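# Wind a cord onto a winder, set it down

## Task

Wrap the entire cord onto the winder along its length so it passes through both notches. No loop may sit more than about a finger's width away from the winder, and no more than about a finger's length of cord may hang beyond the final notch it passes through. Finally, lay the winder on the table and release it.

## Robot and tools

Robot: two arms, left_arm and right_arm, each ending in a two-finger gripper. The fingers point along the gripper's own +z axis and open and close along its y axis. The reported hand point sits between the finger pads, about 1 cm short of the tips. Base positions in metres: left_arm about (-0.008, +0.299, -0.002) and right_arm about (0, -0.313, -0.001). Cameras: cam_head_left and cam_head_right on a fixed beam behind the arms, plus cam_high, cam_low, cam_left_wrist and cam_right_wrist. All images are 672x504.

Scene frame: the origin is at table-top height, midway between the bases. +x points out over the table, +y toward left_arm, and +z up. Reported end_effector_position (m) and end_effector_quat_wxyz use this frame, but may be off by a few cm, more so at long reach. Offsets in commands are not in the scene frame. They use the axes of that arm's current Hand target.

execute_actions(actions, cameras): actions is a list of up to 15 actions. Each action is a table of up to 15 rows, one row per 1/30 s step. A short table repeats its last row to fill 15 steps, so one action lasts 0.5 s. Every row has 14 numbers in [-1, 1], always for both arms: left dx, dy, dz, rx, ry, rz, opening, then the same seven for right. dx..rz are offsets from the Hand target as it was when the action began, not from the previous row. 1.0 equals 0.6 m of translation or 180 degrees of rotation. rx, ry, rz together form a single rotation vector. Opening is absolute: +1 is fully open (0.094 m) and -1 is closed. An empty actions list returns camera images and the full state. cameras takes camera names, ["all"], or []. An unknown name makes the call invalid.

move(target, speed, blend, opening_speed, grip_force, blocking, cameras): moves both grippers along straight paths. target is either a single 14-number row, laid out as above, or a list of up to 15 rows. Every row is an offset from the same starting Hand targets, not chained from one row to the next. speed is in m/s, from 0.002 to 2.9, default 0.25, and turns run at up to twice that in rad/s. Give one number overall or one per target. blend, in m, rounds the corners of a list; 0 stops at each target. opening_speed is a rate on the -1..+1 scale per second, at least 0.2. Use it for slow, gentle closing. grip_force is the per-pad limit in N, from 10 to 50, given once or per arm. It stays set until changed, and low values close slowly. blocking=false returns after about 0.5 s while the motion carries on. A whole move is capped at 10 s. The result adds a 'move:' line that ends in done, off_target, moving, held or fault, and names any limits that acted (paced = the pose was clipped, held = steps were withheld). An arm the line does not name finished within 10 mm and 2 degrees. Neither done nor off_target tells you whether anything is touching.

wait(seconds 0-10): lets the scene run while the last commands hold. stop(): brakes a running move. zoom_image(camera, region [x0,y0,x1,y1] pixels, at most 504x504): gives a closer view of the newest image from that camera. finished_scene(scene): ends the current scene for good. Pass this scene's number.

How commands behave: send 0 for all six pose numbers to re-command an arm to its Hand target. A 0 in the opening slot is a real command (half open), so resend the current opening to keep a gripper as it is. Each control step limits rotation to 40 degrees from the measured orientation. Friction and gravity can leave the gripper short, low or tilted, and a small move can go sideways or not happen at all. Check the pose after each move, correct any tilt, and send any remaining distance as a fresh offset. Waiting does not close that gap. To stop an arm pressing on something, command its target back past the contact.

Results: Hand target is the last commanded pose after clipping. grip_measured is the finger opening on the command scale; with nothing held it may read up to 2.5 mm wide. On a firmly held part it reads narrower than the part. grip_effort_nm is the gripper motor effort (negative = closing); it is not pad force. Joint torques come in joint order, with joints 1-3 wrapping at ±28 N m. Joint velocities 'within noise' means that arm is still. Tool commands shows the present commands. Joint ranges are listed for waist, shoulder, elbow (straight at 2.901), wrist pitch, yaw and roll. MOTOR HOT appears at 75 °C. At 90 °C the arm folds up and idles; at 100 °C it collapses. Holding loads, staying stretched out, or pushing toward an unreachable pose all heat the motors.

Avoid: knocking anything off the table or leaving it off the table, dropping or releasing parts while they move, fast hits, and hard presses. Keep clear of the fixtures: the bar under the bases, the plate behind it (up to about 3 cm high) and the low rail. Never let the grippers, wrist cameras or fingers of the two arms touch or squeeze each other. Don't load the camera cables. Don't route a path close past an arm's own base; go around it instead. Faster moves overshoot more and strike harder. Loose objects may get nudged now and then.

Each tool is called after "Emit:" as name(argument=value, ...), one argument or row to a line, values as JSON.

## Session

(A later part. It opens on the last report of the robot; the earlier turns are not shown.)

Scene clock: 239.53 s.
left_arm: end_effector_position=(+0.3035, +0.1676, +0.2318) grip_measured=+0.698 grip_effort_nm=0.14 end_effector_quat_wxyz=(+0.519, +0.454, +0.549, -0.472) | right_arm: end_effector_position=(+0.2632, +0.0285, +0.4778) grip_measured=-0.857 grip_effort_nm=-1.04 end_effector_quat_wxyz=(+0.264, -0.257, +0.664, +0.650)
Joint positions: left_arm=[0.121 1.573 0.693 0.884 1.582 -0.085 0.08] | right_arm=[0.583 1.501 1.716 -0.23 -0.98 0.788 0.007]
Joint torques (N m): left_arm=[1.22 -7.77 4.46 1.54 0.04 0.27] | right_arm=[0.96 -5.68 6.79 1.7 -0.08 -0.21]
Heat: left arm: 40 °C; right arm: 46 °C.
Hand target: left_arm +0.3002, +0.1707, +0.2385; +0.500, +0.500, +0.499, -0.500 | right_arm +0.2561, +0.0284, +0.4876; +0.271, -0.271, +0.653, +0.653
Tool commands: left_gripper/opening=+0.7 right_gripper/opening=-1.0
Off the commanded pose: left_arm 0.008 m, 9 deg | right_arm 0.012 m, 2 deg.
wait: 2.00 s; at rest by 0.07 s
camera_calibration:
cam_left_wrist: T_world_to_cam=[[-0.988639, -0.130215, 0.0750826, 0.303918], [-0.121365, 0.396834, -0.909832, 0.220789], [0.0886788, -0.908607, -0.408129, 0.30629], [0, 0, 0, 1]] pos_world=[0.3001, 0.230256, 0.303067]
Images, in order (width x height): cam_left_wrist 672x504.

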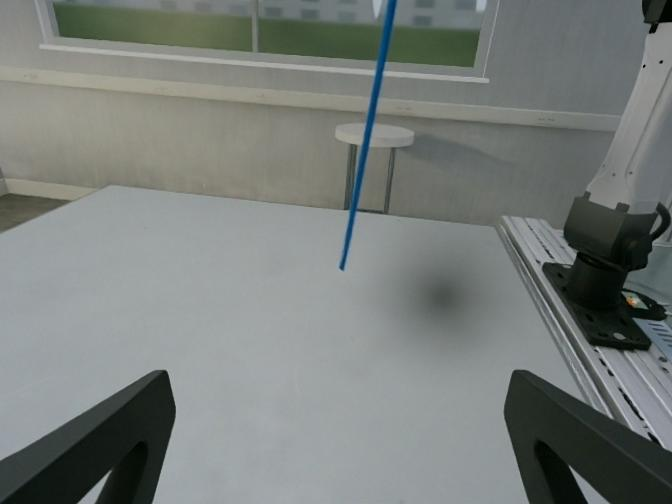

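Emit:
move(
  target=[
    [-0.003,0.018,0.243,0,0,0,0.7,0,0,0,0,0,0,-1],
    [-0.003,0.018,0.243,0,0,0,-0.97,0,0,0,0,0,0,-1],
    [-0.044,-0.1337,0.215,0,0,0,-0.97,0,0,0,0,0,0,-1],
    [-0.1525,-0.2837,0.21,0,0,0,-0.97,0,0,0,0,0,0,-1],
    [-0.3025,-0.31,0.21,0,0,0,-0.97,0,0,0,0,0,0,-1],
  ],
  speed=[0.15,0.15,0.14,0.14,0.14],
  blend=[0,0,0.02,0.03,0],
  cameras=["cam_left_wrist","cam_head_left"],
)

Emit:
zoom_image(
  camera="cam_head_left",
  region=[270, 90, 390, 210],
)

Scene clock: 245.03 s.
left_arm: end_effector_position=(+0.1152, +0.0458, +0.4084) grip_measured=-0.968 grip_effort_nm=-0.09 end_effector_quat_wxyz=(+0.485, +0.494, +0.512, -0.509) | right_arm: end_effector_position=(+0.2632, +0.0285, +0.4778) grip_measured=-0.857 grip_effort_nm=-1.05 end_effector_quat_wxyz=(+0.264, -0.257, +0.664, +0.650)
Joint positions: left_arm=[-0.516 0.853 1.006 -0.135 1.092 -0.086 0.002] | right_arm=[0.583 1.501 1.716 -0.23 -0.98 0.788 0.007]
Joint torques (N m): left_arm=[-0.12 0.1 8.1 1.79 -0.12 0.29] | right_arm=[0.9 -6.15 6.93 1.69 -0.1 -0.22]
Heat: left arm: 41 °C; right arm: 45 °C.
Hand target: left_arm +0.1138, +0.0451, +0.4200; +0.500, +0.500, +0.499, -0.500 | right_arm +0.2561, +0.0284, +0.4876; +0.271, -0.271, +0.653, +0.653
Off the commanded pose: left_arm 0.012 m, 3 deg | right_arm 0.012 m, 2 deg.
move: off_target (left_arm, right_arm); target 2's new opening was sent with left_arm's hand 0.013 m and 3 deg from that target
camera_calibration:
cam_left_wrist: T_world_to_cam=[[-0.997521, 0.0161222, 0.0685025, 0.0856567], [-0.0560415, 0.406785, -0.911803, 0.399873], [-0.042566, -0.913382, -0.404873, 0.298457], [0, 0, 0, 1]] pos_world=[0.120558, 0.108561, 0.479575]
Images, in order (width x height): cam_head_left 672x504, cam_left_wrist 672x504.

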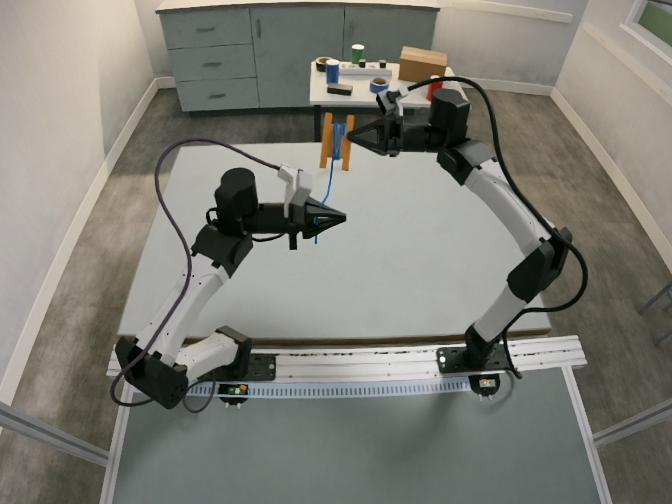

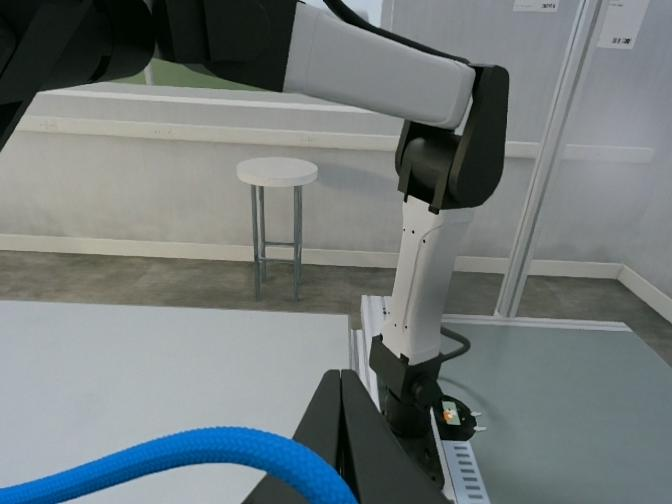

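Scaled by 4.200 from the camera's 672x504 image, which has a finer 960x720 frame.

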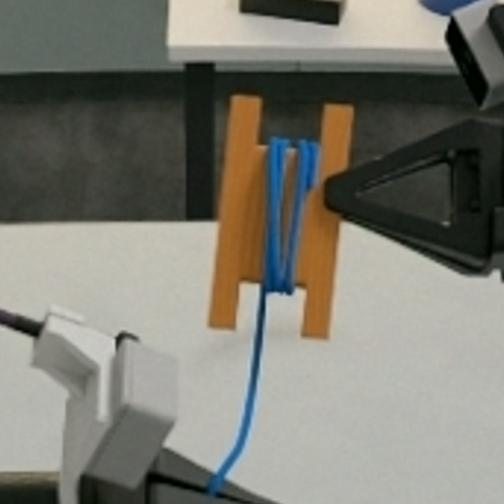

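Emit:
move(
  target=[
    [-0.05,0.0,0.055,0,0,0,-1,0,0,0,0,0,0,-1],
    [-0.18,0.0437,0.06,0,0,0,-1,0,0,0,0,0,0,-1],
    [-0.283,0.1437,0.055,0,0,0,-1,0,0,0,0,0,0,-1],
    [-0.308,0.2937,0.05,0,0,0,-1,0,0,0,0,0,0,-1],
    [-0.25,0.41,0.048,0,0,0,-1,0,0,0,0,0,0,-1],
    [-0.12,0.47,0.046,0,0,0,-1,0,0,0,0,0,0,-1],
  ],
  speed=0.14,
  blend=[0.02,0.03,0.03,0.03,0.03,0],
  cameras=["cam_right_wrist","cam_head_left"],
)

Emit:
zoom_image(
  camera="cam_head_left",
  region=[270, 70, 390, 190],
)

Scene clock: 249.57 s.
left_arm: end_effector_position=(+0.3503, +0.0171, +0.5032) grip_measured=-0.987 grip_effort_nm=-0.67 end_effector_quat_wxyz=(+0.446, +0.551, +0.463, -0.533) | right_arm: end_effector_position=(+0.3084, +0.0157, +0.4577) grip_measured=-0.857 grip_effort_nm=-1.05 end_effector_quat_wxyz=(+0.294, -0.172, +0.712, +0.614)
Joint positions: left_arm=[-0.278 2.158 2.715 -0.715 1.501 0.131 0.001] | right_arm=[0.538 1.517 1.715 -0.293 -0.829 0.804 0.007]
Joint torques (N m): left_arm=[2.54 -7.36 2.56 1.59 -1.19 0.4] | right_arm=[3.84 -8.39 6.37 2.23 -1.69 -0.49]
Heat: left arm: 41 °C; right arm: 45 °C.
Hand target: left_arm +0.3960, +0.0173, +0.4921; +0.500, +0.500, +0.499, -0.500 | right_arm +0.2561, +0.0284, +0.4875; +0.271, -0.271, +0.654, +0.653
Off the commanded pose: left_arm 0.047 m, 10 deg | right_arm 0.062 m, 14 deg.
elbow stopped short (left arm): the move would have taken joint 3 (elbow) straighter than the controller allows.
move: off_target (left_arm, right_arm)
camera_calibration:
cam_right_wrist: T_world_to_cam=[[0.603776, -0.168852, -0.779066, 0.172663], [-0.780079, -0.326345, -0.533831, 0.528303], [-0.164106, 0.930047, -0.328758, 0.277482], [0, 0, 0, 1]] pos_world=[0.353404, -0.0565078, 0.507765]
Images, in order (width x height): cam_head_left 672x504, cam_right_wrist 672x504.

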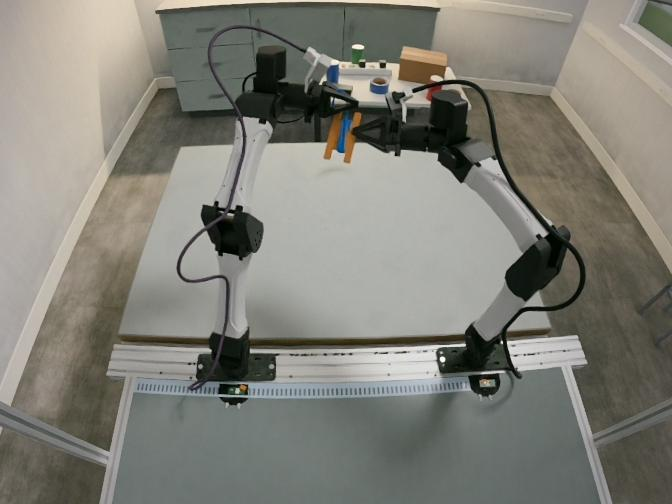

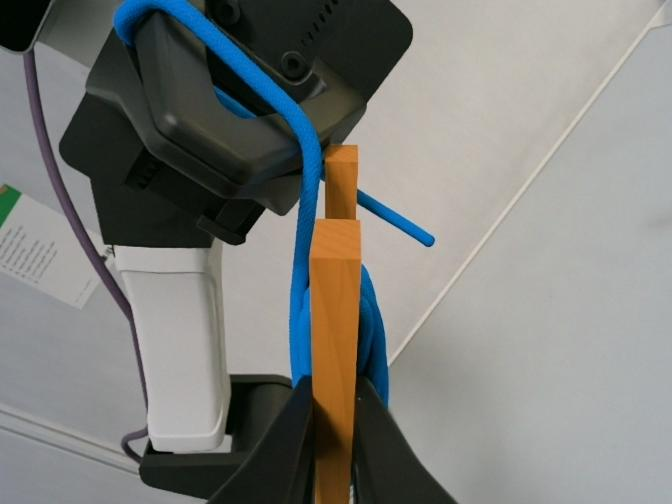

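Scaled by 4.200 from the camera's 672x504 image, which has a finer 960x720 frame.

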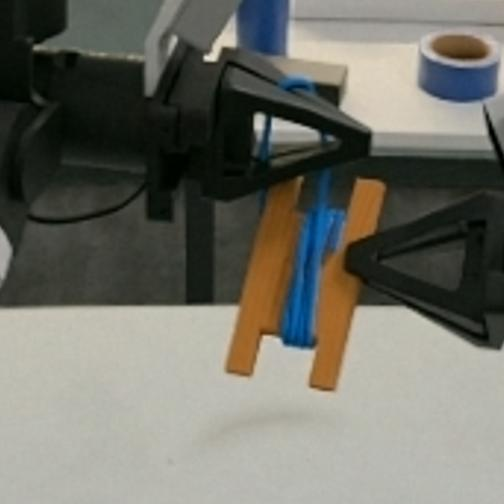

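Emit:
move(
  target=[
    [0.01,-0.06,0,0,0,0,-0.9,0,0,0,0,0,0,-1],
    [0.09,0.0,0,0,0,0,-0.9,0,0,0,0,0,0,-1],
    [0.13,0.0,0,0,0,0,-0.9,0,0,0,0,0,0,-1],
  ],
  speed=0.08,
  cameras=["cam_right_wrist","cam_head_left"],
)

Emit:
zoom_image(
  camera="cam_head_left",
  region=[270, 70, 390, 190],
)

Scene clock: 254.40 s.
left_arm: end_effector_position=(+0.3994, +0.0120, +0.4036) grip_measured=-0.902 grip_effort_nm=0.14 end_effector_quat_wxyz=(+0.485, +0.495, +0.511, -0.508) | right_arm: end_effector_position=(+0.2653, +0.0314, +0.4697) grip_measured=-0.857 grip_effort_nm=-1.04 end_effector_quat_wxyz=(+0.254, -0.253, +0.672, +0.648)
Joint positions: left_arm=[-0.278 1.915 1.812 0.13 1.333 -0.093 0.005] | right_arm=[0.586 1.51 1.712 -0.247 -0.978 0.785 0.007]
Joint torques (N m): left_arm=[1.18 -11.12 5.26 2 0.04 0.05] | right_arm=[0.62 -6.99 7.16 1.86 -0.11 -0.16]
Heat: left arm: 41 °C; right arm: 45 °C.
Hand target: left_arm +0.3958, +0.0172, +0.4142; +0.500, +0.500, +0.499, -0.500 | right_arm +0.2561, +0.0285, +0.4874; +0.271, -0.271, +0.653, +0.653
Off the commanded pose: left_arm 0.012 m, 2 deg | right_arm 0.020 m, 4 deg.
move: off_target (left_arm, right_arm)
camera_calibration:
cam_right_wrist: T_world_to_cam=[[0.664185, -0.0151515, -0.747415, 0.17505], [-0.671997, -0.450144, -0.58804, 0.506818], [-0.327535, 0.892827, -0.309161, 0.295015], [0, 0, 0, 1]] pos_world=[0.320942, -0.0326039, 0.520071]
Images, in order (width x height): cam_head_left 672x504, cam_right_wrist 672x504.

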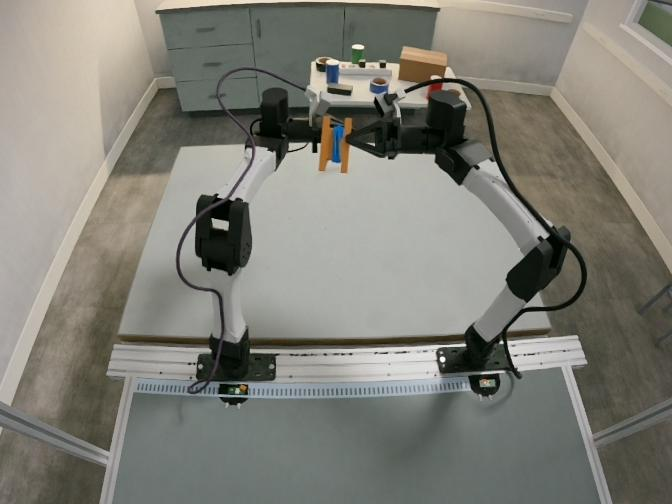

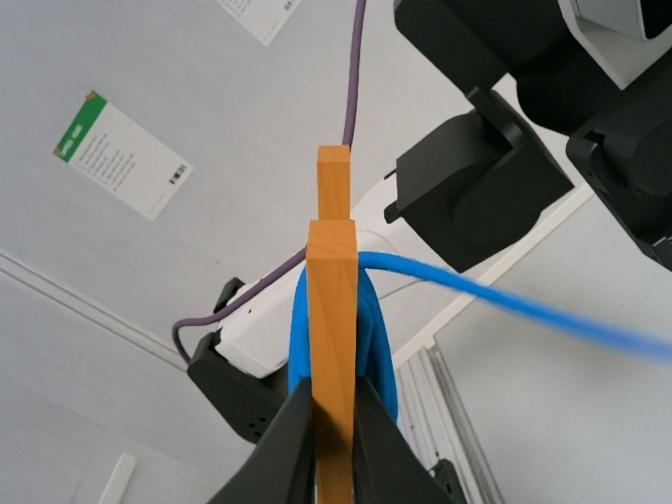

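Scaled by 4.200 from the camera's 672x504 image, which has a finer 960x720 frame.

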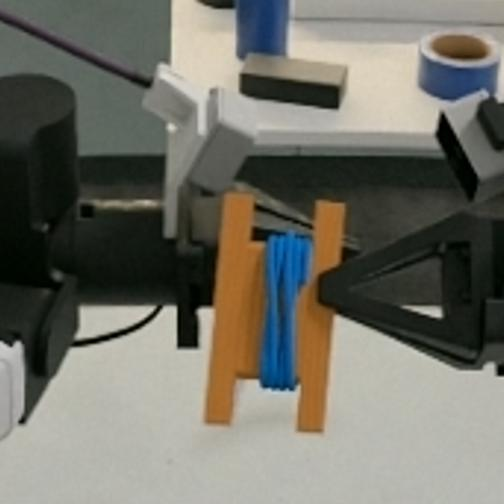

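Emit:
move(
  target=[
    [0,0,0,0,0,0,0.2,0,0,0,0,0,0,-1],
    [0,0,-0.3,0,0,0,0.2,0,0,0,0,0,0,-1],
    [0.25,-0.05,-0.3,0,0,0,-0.5,0,0,0,0,0,-0.4,-1],
    [0.3,-0.05,-0.3,0,0,0,-0.5,0,0,0,0,0,-0.75,-1],
  ],
  speed=0.22,
  blend=[0,0,0.02,0],
  opening_speed=1.0,
  cameras=["cam_right_wrist","cam_head_left","cam_left_wrist"],
)

Emit:
zoom_image(
  camera="cam_head_left",
  region=[270, 70, 390, 190],
)

Scene clock: 265.37 s.
left_arm: end_effector_position=(+0.3646, +0.1927, +0.2365) grip_measured=-0.498 grip_effort_nm=-0.09 end_effector_quat_wxyz=(+0.536, +0.445, +0.554, -0.456) | right_arm: end_effector_position=(+0.2654, +0.0314, +0.4716) grip_measured=-0.857 grip_effort_nm=-1.04 end_effector_quat_wxyz=(+0.698, -0.716, +0.020, +0.010)
Joint positions: left_arm=[0.165 1.728 1.047 0.149 1.58 0.472 0.024] | right_arm=[0.586 1.51 1.712 -0.235 -0.978 -1.571 0.007]
Joint torques (N m): left_arm=[1.21 -6.17 4.98 1.64 0.36 0.28] | right_arm=[0.61 -6.75 7.06 1.66 -0.1 -0.11]
Heat: left arm: 40 °C; right arm: 46 °C.
Hand target: left_arm +0.3662, +0.1969, +0.2340; +0.500, +0.500, +0.499, -0.500 | right_arm +0.2561, +0.0285, +0.4874; +0.707, -0.707, +0.000, +0.000
Off the commanded pose: left_arm 0.005 m, 11 deg | right_arm 0.019 m, 3 deg.
joint sent to its limit (left arm) — joint 5 (wrist yaw), upper limit. The joint targets are off in orientation, not in position.
move: off_target (left_arm, right_arm); blend cut to 0 m at target 3; target 3's new opening was sent with left_arm's hand 0.011 m and 12 deg from that target
camera_calibration:
cam_left_wrist: T_world_to_cam=[[-0.982688, -0.176729, 0.0555902, 0.378701], [-0.121533, 0.388458, -0.913417, 0.225063], [0.139833, -0.90436, -0.403211, 0.304954], [0, 0, 0, 1]] pos_world=[0.356855, 0.255289, 0.307485]
cam_right_wrist: T_world_to_cam=[[0.050663, 0.0417501, 0.997843, -0.485723], [0.890797, -0.453642, -0.0262475, -0.171501], [0.451568, 0.890205, -0.0601737, -0.0285228], [0, 0, 0, 1]] pos_world=[0.19026, -0.0321298, 0.478457]
Images, in order (width x height): cam_head_left 672x504, cam_left_wrist 672x504, cam_right_wrist 672x504.

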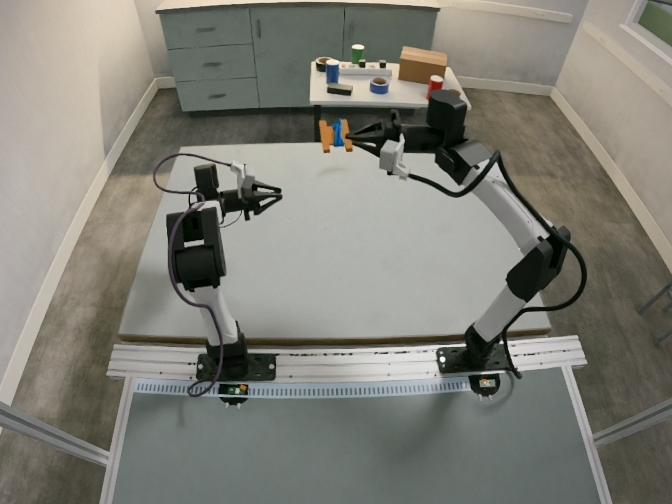

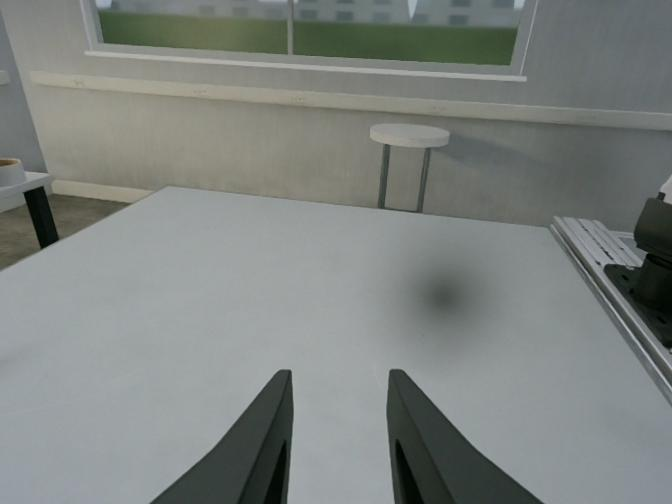

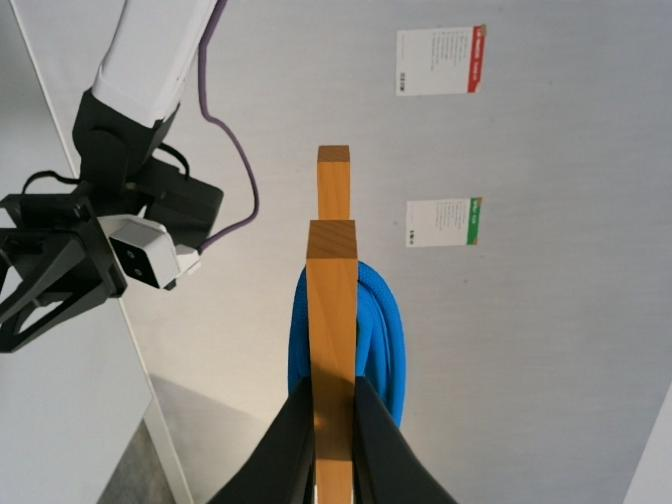

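Scaled by 4.200 from the camera's 672x504 image, which has a finer 960x720 frame.

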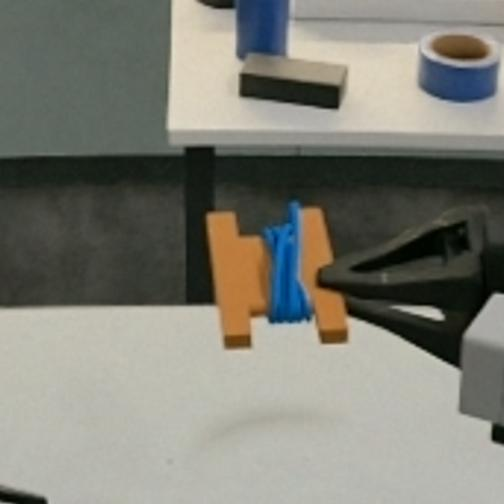

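Emit:
move(
  target=[
    [0,0,0,0,0,0,-0.5,0,0.35,0,-0.139,0,0,-1],
    [0,0,0,0,0,0,-0.5,0.04,0.69,0,-0.139,0,0,-1],
  ],
  speed=0.15,
  blend=[0.03,0],
  cameras=["cam_left_wrist","cam_head_left"],
)

Emit:
zoom_image(
  camera="cam_head_left",
  region=[280, 190, 400, 310],
)

Scene clock: 269.27 s.
left_arm: end_effector_position=(+0.3646, +0.1927, +0.2365) grip_measured=-0.498 grip_effort_nm=-0.09 end_effector_quat_wxyz=(+0.536, +0.445, +0.554, -0.456) | right_arm: end_effector_position=(+0.2800, +0.0290, +0.0738) grip_measured=-0.857 grip_effort_nm=-1.05 end_effector_quat_wxyz=(-0.539, +0.842, -0.020, +0.003)
Joint positions: left_arm=[0.165 1.728 1.047 0.149 1.58 0.472 0.024] | right_arm=[0.597 1.819 0.835 0.324 -0.83 -2.089 0.007]
Joint torques (N m): left_arm=[1.25 -6.15 5.01 1.65 0.36 0.3] | right_arm=[-0.09 -6.82 4.36 1.59 -0.43 -0.09]
Heat: left arm: 40 °C; right arm: 45 °C.
Hand target: left_arm +0.3662, +0.1969, +0.2340; +0.500, +0.500, +0.499, -0.500 | right_arm +0.2802, +0.0281, +0.0734; -0.537, +0.844, +0.000, +0.000
Off the commanded pose: left_arm 0.005 m, 11 deg | right_arm 0.001 m, 2 deg.
joint sent to its limit (left arm) — joint 5 (wrist yaw), upper limit. The joint targets are off in orientation, not in position.
joint sent to its limit (right arm) — joint 6 (wrist roll), lower limit. The joint targets still meet the commanded pose.
move: off_target (left_arm)
camera_calibration:
cam_left_wrist: T_world_to_cam=[[-0.982715, -0.176684, 0.0552662, 0.378798], [-0.12122, 0.388507, -0.913437, 0.224945], [0.139918, -0.904348, -0.403209, 0.30492], [0, 0, 0, 1]] pos_world=[0.356855, 0.255289, 0.307485]
Images, in order (width x height): cam_head_left 672x504, cam_left_wrist 672x504.

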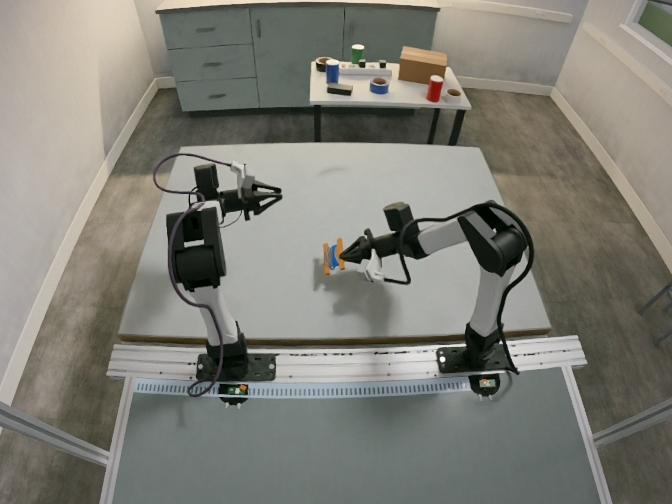

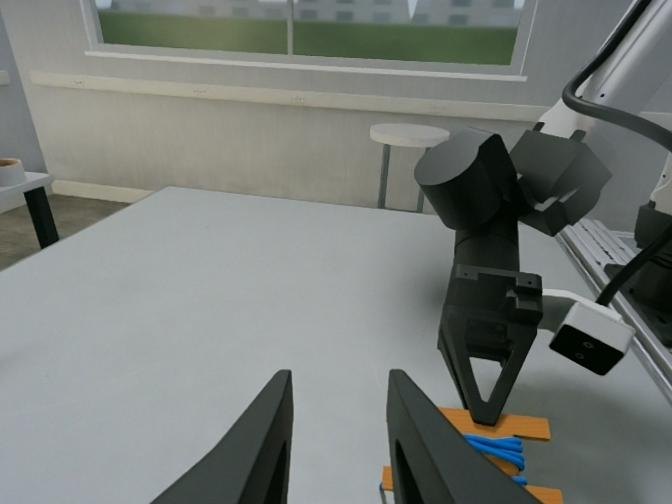

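Scaled by 4.200 from the camera's 672x504 image, which has a finer 960x720 frame.

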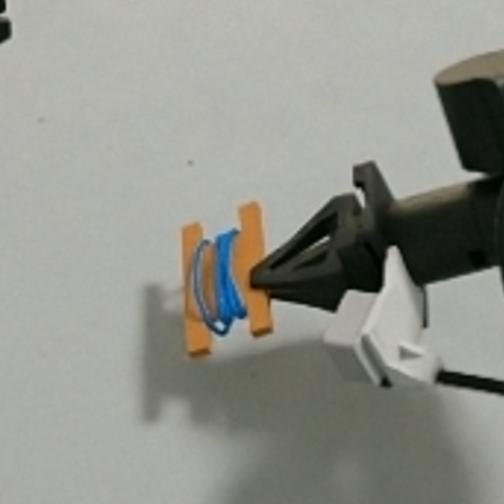

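Emit:
move(
  target=[
    [0,0,0,0,0,0,-0.5,0,0.06,0.028,0,0,0,-1],
    [0,0,0,0,0,0,-0.5,0,0.086,0.04,0,0,0,-1],
  ],
  speed=[0.08,0.04],
  cameras=["cam_left_wrist","cam_head_left","cam_low"],
)

Emit:
zoom_image(
  camera="cam_head_left",
  region=[300, 220, 370, 290],
)

Emit:
zoom_image(
  camera="cam_left_wrist",
  region=[370, 350, 620, 504],
)

Scene clock: 271.40 s.
left_arm: end_effector_position=(+0.3646, +0.1927, +0.2365) grip_measured=-0.498 grip_effort_nm=-0.09 end_effector_quat_wxyz=(+0.536, +0.445, +0.554, -0.456) | right_arm: end_effector_position=(+0.2839, +0.0331, +0.0278) grip_measured=-0.857 grip_effort_nm=-1.05 end_effector_quat_wxyz=(-0.552, +0.833, -0.005, +0.014)
Joint positions: left_arm=[0.165 1.728 1.047 0.149 1.58 0.472 0.024] | right_arm=[0.595 2.004 0.794 0.593 -0.846 -2.095 0.007]
Joint torques (N m): left_arm=[1.2 -6.13 5 1.64 0.37 0.29] | right_arm=[-0.13 -6.53 3.07 1.41 -0.31 -0.01]
Heat: left arm: 40 °C; right arm: 45 °C.
Hand target: left_arm +0.3662, +0.1969, +0.2340; +0.500, +0.500, +0.499, -0.500 | right_arm +0.2802, +0.0280, +0.0166; -0.537, +0.844, +0.000, +0.000
Off the commanded pose: left_arm 0.005 m, 11 deg | right_arm 0.013 m, 3 deg.
joint sent to its limit (left arm) — joint 5 (wrist yaw), upper limit. The joint targets are off in orientation, not in position.
joint sent to its limit (right arm) — joint 6 (wrist roll), lower limit. The joint targets still meet the commanded pose.
move: off_target (left_arm, right_arm)
camera_calibration:
cam_left_wrist: T_world_to_cam=[[-0.982715, -0.176684, 0.0552662, 0.378798], [-0.12122, 0.388507, -0.913437, 0.224945], [0.139918, -0.904348, -0.403209, 0.30492], [0, 0, 0, 1]] pos_world=[0.356855, 0.255289, 0.307485]
Images, in order (width x height): cam_head_left 672x504, cam_low 672x504, cam_left_wrist 672x504.

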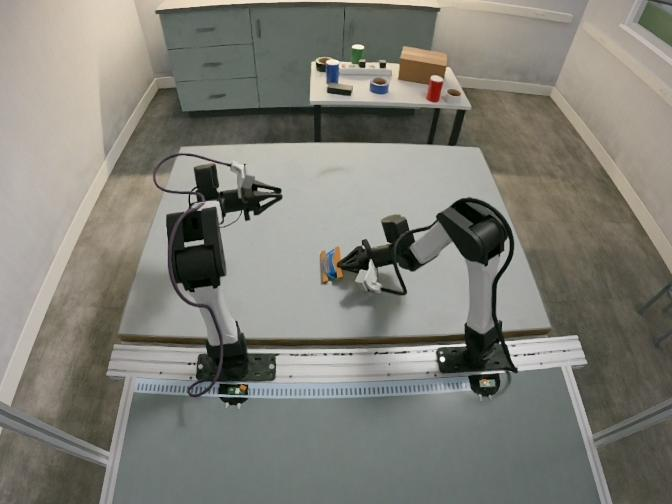

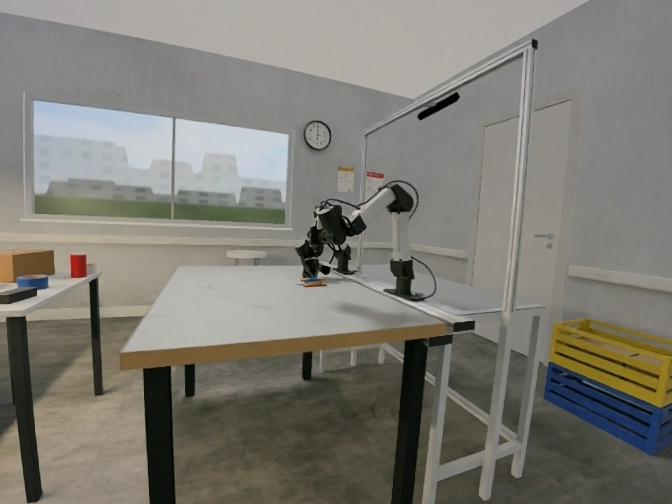

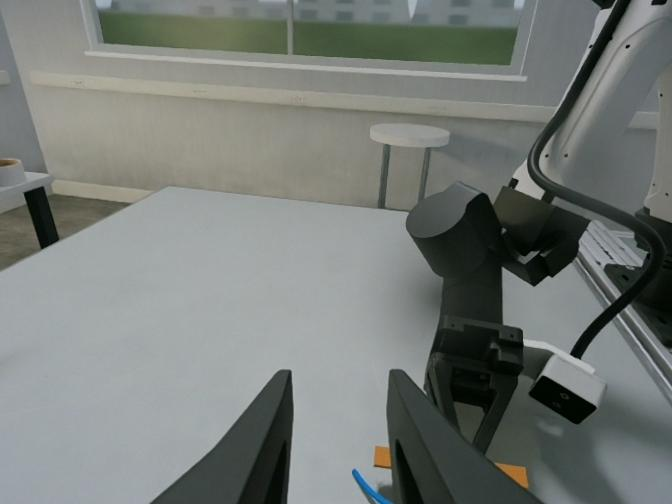

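Scaled by 7.200 from the camera's 672x504 image, which has a finer 960x720 frame.

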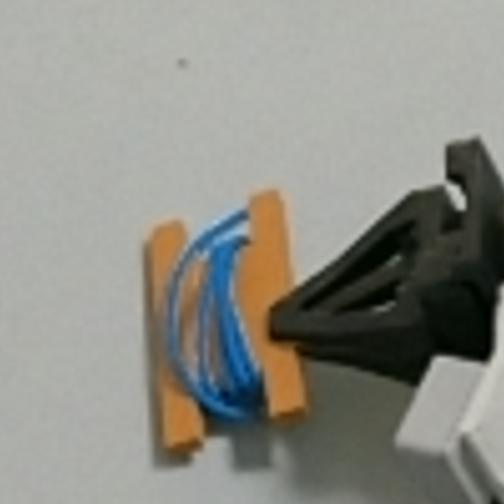

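Scaled by 2.016 from the camera's 672x504 image, which has a finer 960x720 frame.

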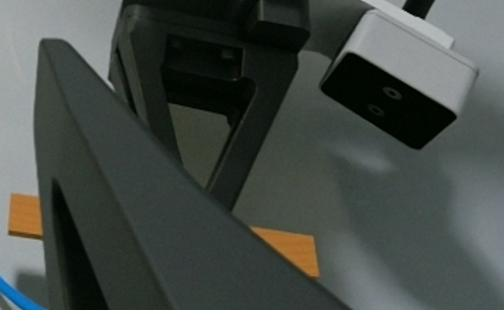

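Emit:
move(
  target=[
    [0,0,0,0,0,0,-0.5,0,0.018,0.008,0,0,0,-1],
    [0,0,0,0,0,0,-0.5,0,0.018,0.008,0,0,0,-0.6],
  ],
  speed=0.04,
  opening_speed=0.5,
  cameras=["cam_head_left"],
)

Emit:
zoom_image(
  camera="cam_head_left",
  region=[300, 220, 370, 290],
)

Scene clock: 273.57 s.
left_arm: end_effector_position=(+0.3646, +0.1927, +0.2365) grip_measured=-0.498 grip_effort_nm=-0.09 end_effector_quat_wxyz=(+0.536, +0.445, +0.554, -0.456) | right_arm: end_effector_position=(+0.2833, +0.0333, +0.0168) grip_measured=-0.602 grip_effort_nm=0.08 end_effector_quat_wxyz=(-0.556, +0.831, -0.001, +0.014)
Joint positions: left_arm=[0.165 1.728 1.047 0.149 1.58 0.472 0.024] | right_arm=[0.594 2.051 0.786 0.657 -0.856 -2.095 0.019]
Joint torques (N m): left_arm=[1.22 -6.17 4.97 1.63 0.36 0.3] | right_arm=[-0.12 -6.9 2.99 1.31 -0.23 -0.02]
Heat: left arm: 40 °C; right arm: 45 °C.
Hand target: left_arm +0.3662, +0.1969, +0.2340; +0.500, +0.500, +0.499, -0.500 | right_arm +0.2802, +0.0278, +0.0048; -0.537, +0.844, +0.000, +0.000
Off the commanded pose: left_arm 0.005 m, 11 deg | right_arm 0.014 m, 3 deg.
joint sent to its limit (left arm) — joint 5 (wrist yaw), upper limit. The joint targets are off in orientation, not in position.
joint sent to its limit (right arm) — joint 6 (wrist roll), lower limit. The joint targets still meet the commanded pose.
move: off_target (left_arm, right_arm); target 2's new opening was sent with right_arm's hand 0.022 m and 4 deg from that target
Images, in order (width x height): cam_head_left 672x504.

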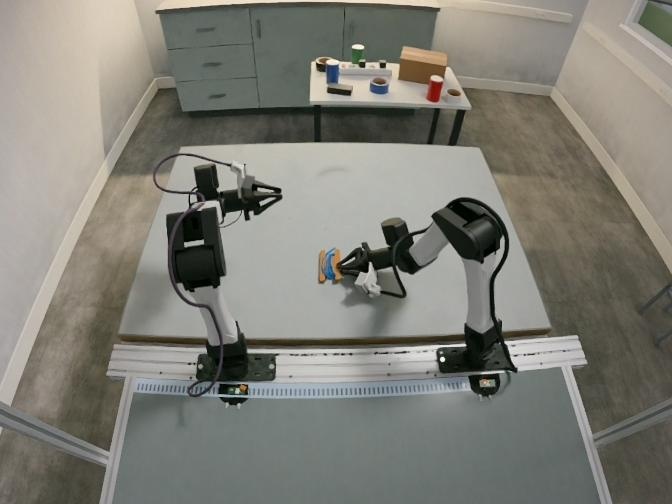

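Scaled by 7.200 from the camera's 672x504 image, which has a finer 960x720 frame.

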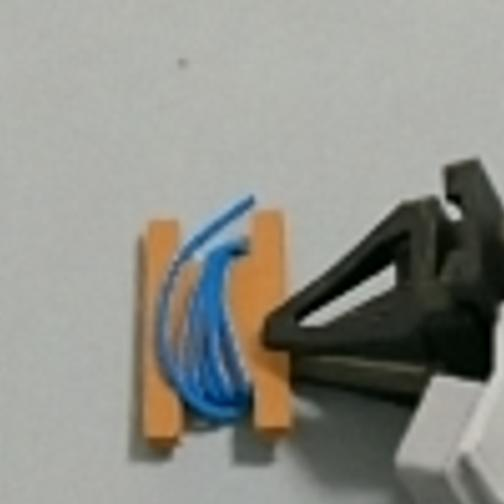

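Emit:
move(
  target=[
    [0,0,0,0,0,0,-0.5,0,-0.006,-0.08,0,0,0,-0.6],
    [0,0,0,0,0,0,-0.5,0,-0.12,-0.25,0,0,0,-0.6],
  ],
  speed=0.08,
  cameras=["cam_head_left","cam_left_wrist"],
)

Emit:
zoom_image(
  camera="cam_head_left",
  region=[300, 230, 360, 290],
)

Emit:
zoom_image(
  camera="cam_left_wrist",
  region=[300, 380, 600, 504],
)

Scene clock: 277.10 s.
left_arm: end_effector_position=(+0.3646, +0.1927, +0.2365) grip_measured=-0.498 grip_effort_nm=-0.09 end_effector_quat_wxyz=(+0.536, +0.445, +0.554, -0.456) | right_arm: end_effector_position=(+0.2823, -0.0764, +0.1269) grip_measured=-0.602 grip_effort_nm=0.07 end_effector_quat_wxyz=(-0.591, +0.802, -0.085, +0.028)
Joint positions: left_arm=[0.165 1.728 1.047 0.149 1.58 0.472 0.024] | right_arm=[0.28 1.498 0.629 0.235 -1.055 -2.095 0.019]
Joint torques (N m): left_arm=[1.24 -6.17 4.98 1.63 0.37 0.29] | right_arm=[-0.13 -6.91 5.07 1.26 -0.44 0.01]
Heat: left arm: 40 °C; right arm: 44 °C.
Hand target: left_arm +0.3662, +0.1969, +0.2340; +0.500, +0.500, +0.499, -0.500 | right_arm +0.2802, -0.0777, +0.1334; -0.537, +0.844, +0.000, +0.000
Off the commanded pose: left_arm 0.005 m, 11 deg | right_arm 0.007 m, 13 deg.
joint sent to its limit (left arm) — joint 5 (wrist yaw), upper limit. The joint targets are off in orientation, not in position.
joint sent to its limit (right arm) — joint 6 (wrist roll), lower limit. The joint targets are off in orientation, not in position.
move: off_target (left_arm, right_arm)
camera_calibration:
cam_left_wrist: T_world_to_cam=[[-0.982715, -0.176684, 0.0552662, 0.378798], [-0.12122, 0.388507, -0.913437, 0.224945], [0.139918, -0.904348, -0.403209, 0.30492], [0, 0, 0, 1]] pos_world=[0.356855, 0.255289, 0.307485]
Images, in order (width x height): cam_head_left 672x504, cam_left_wrist 672x504.

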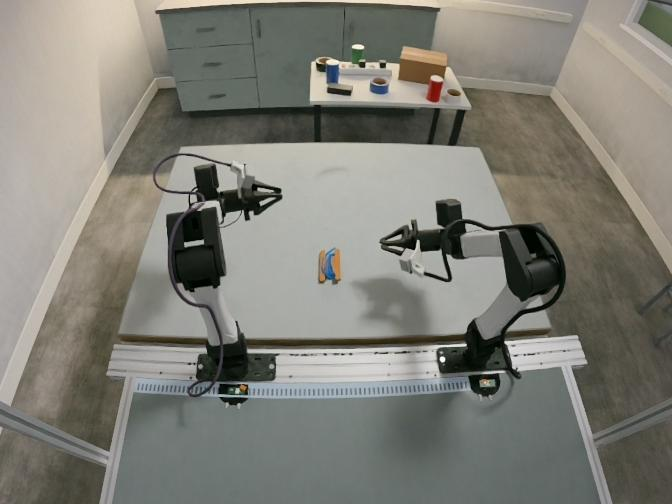

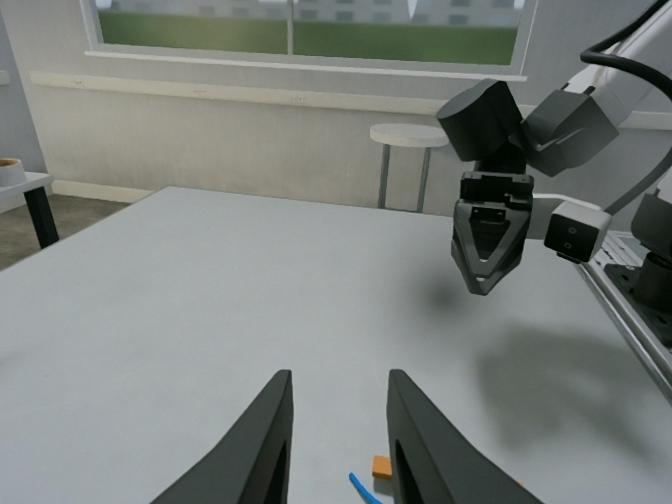

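Scaled by 8.400 from the camera's 672x504 image, which has a finer 960x720 frame.

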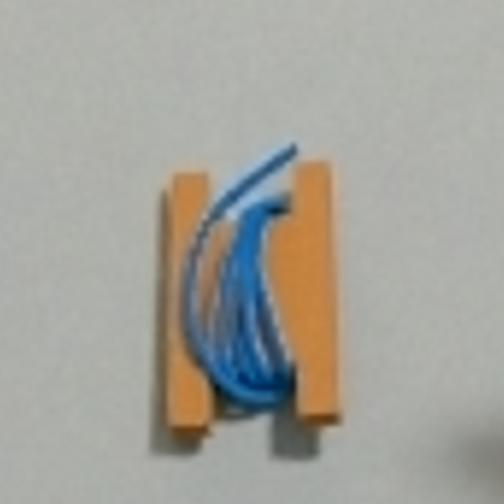

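Scaled by 1.680 from the camera's 672x504 image, which has a finer 960x720 frame.

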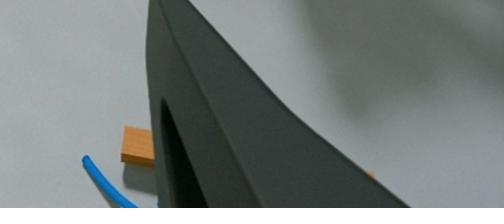

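Emit:
finished_scene(
  scene=2,
)

The scene is finished: the task was done.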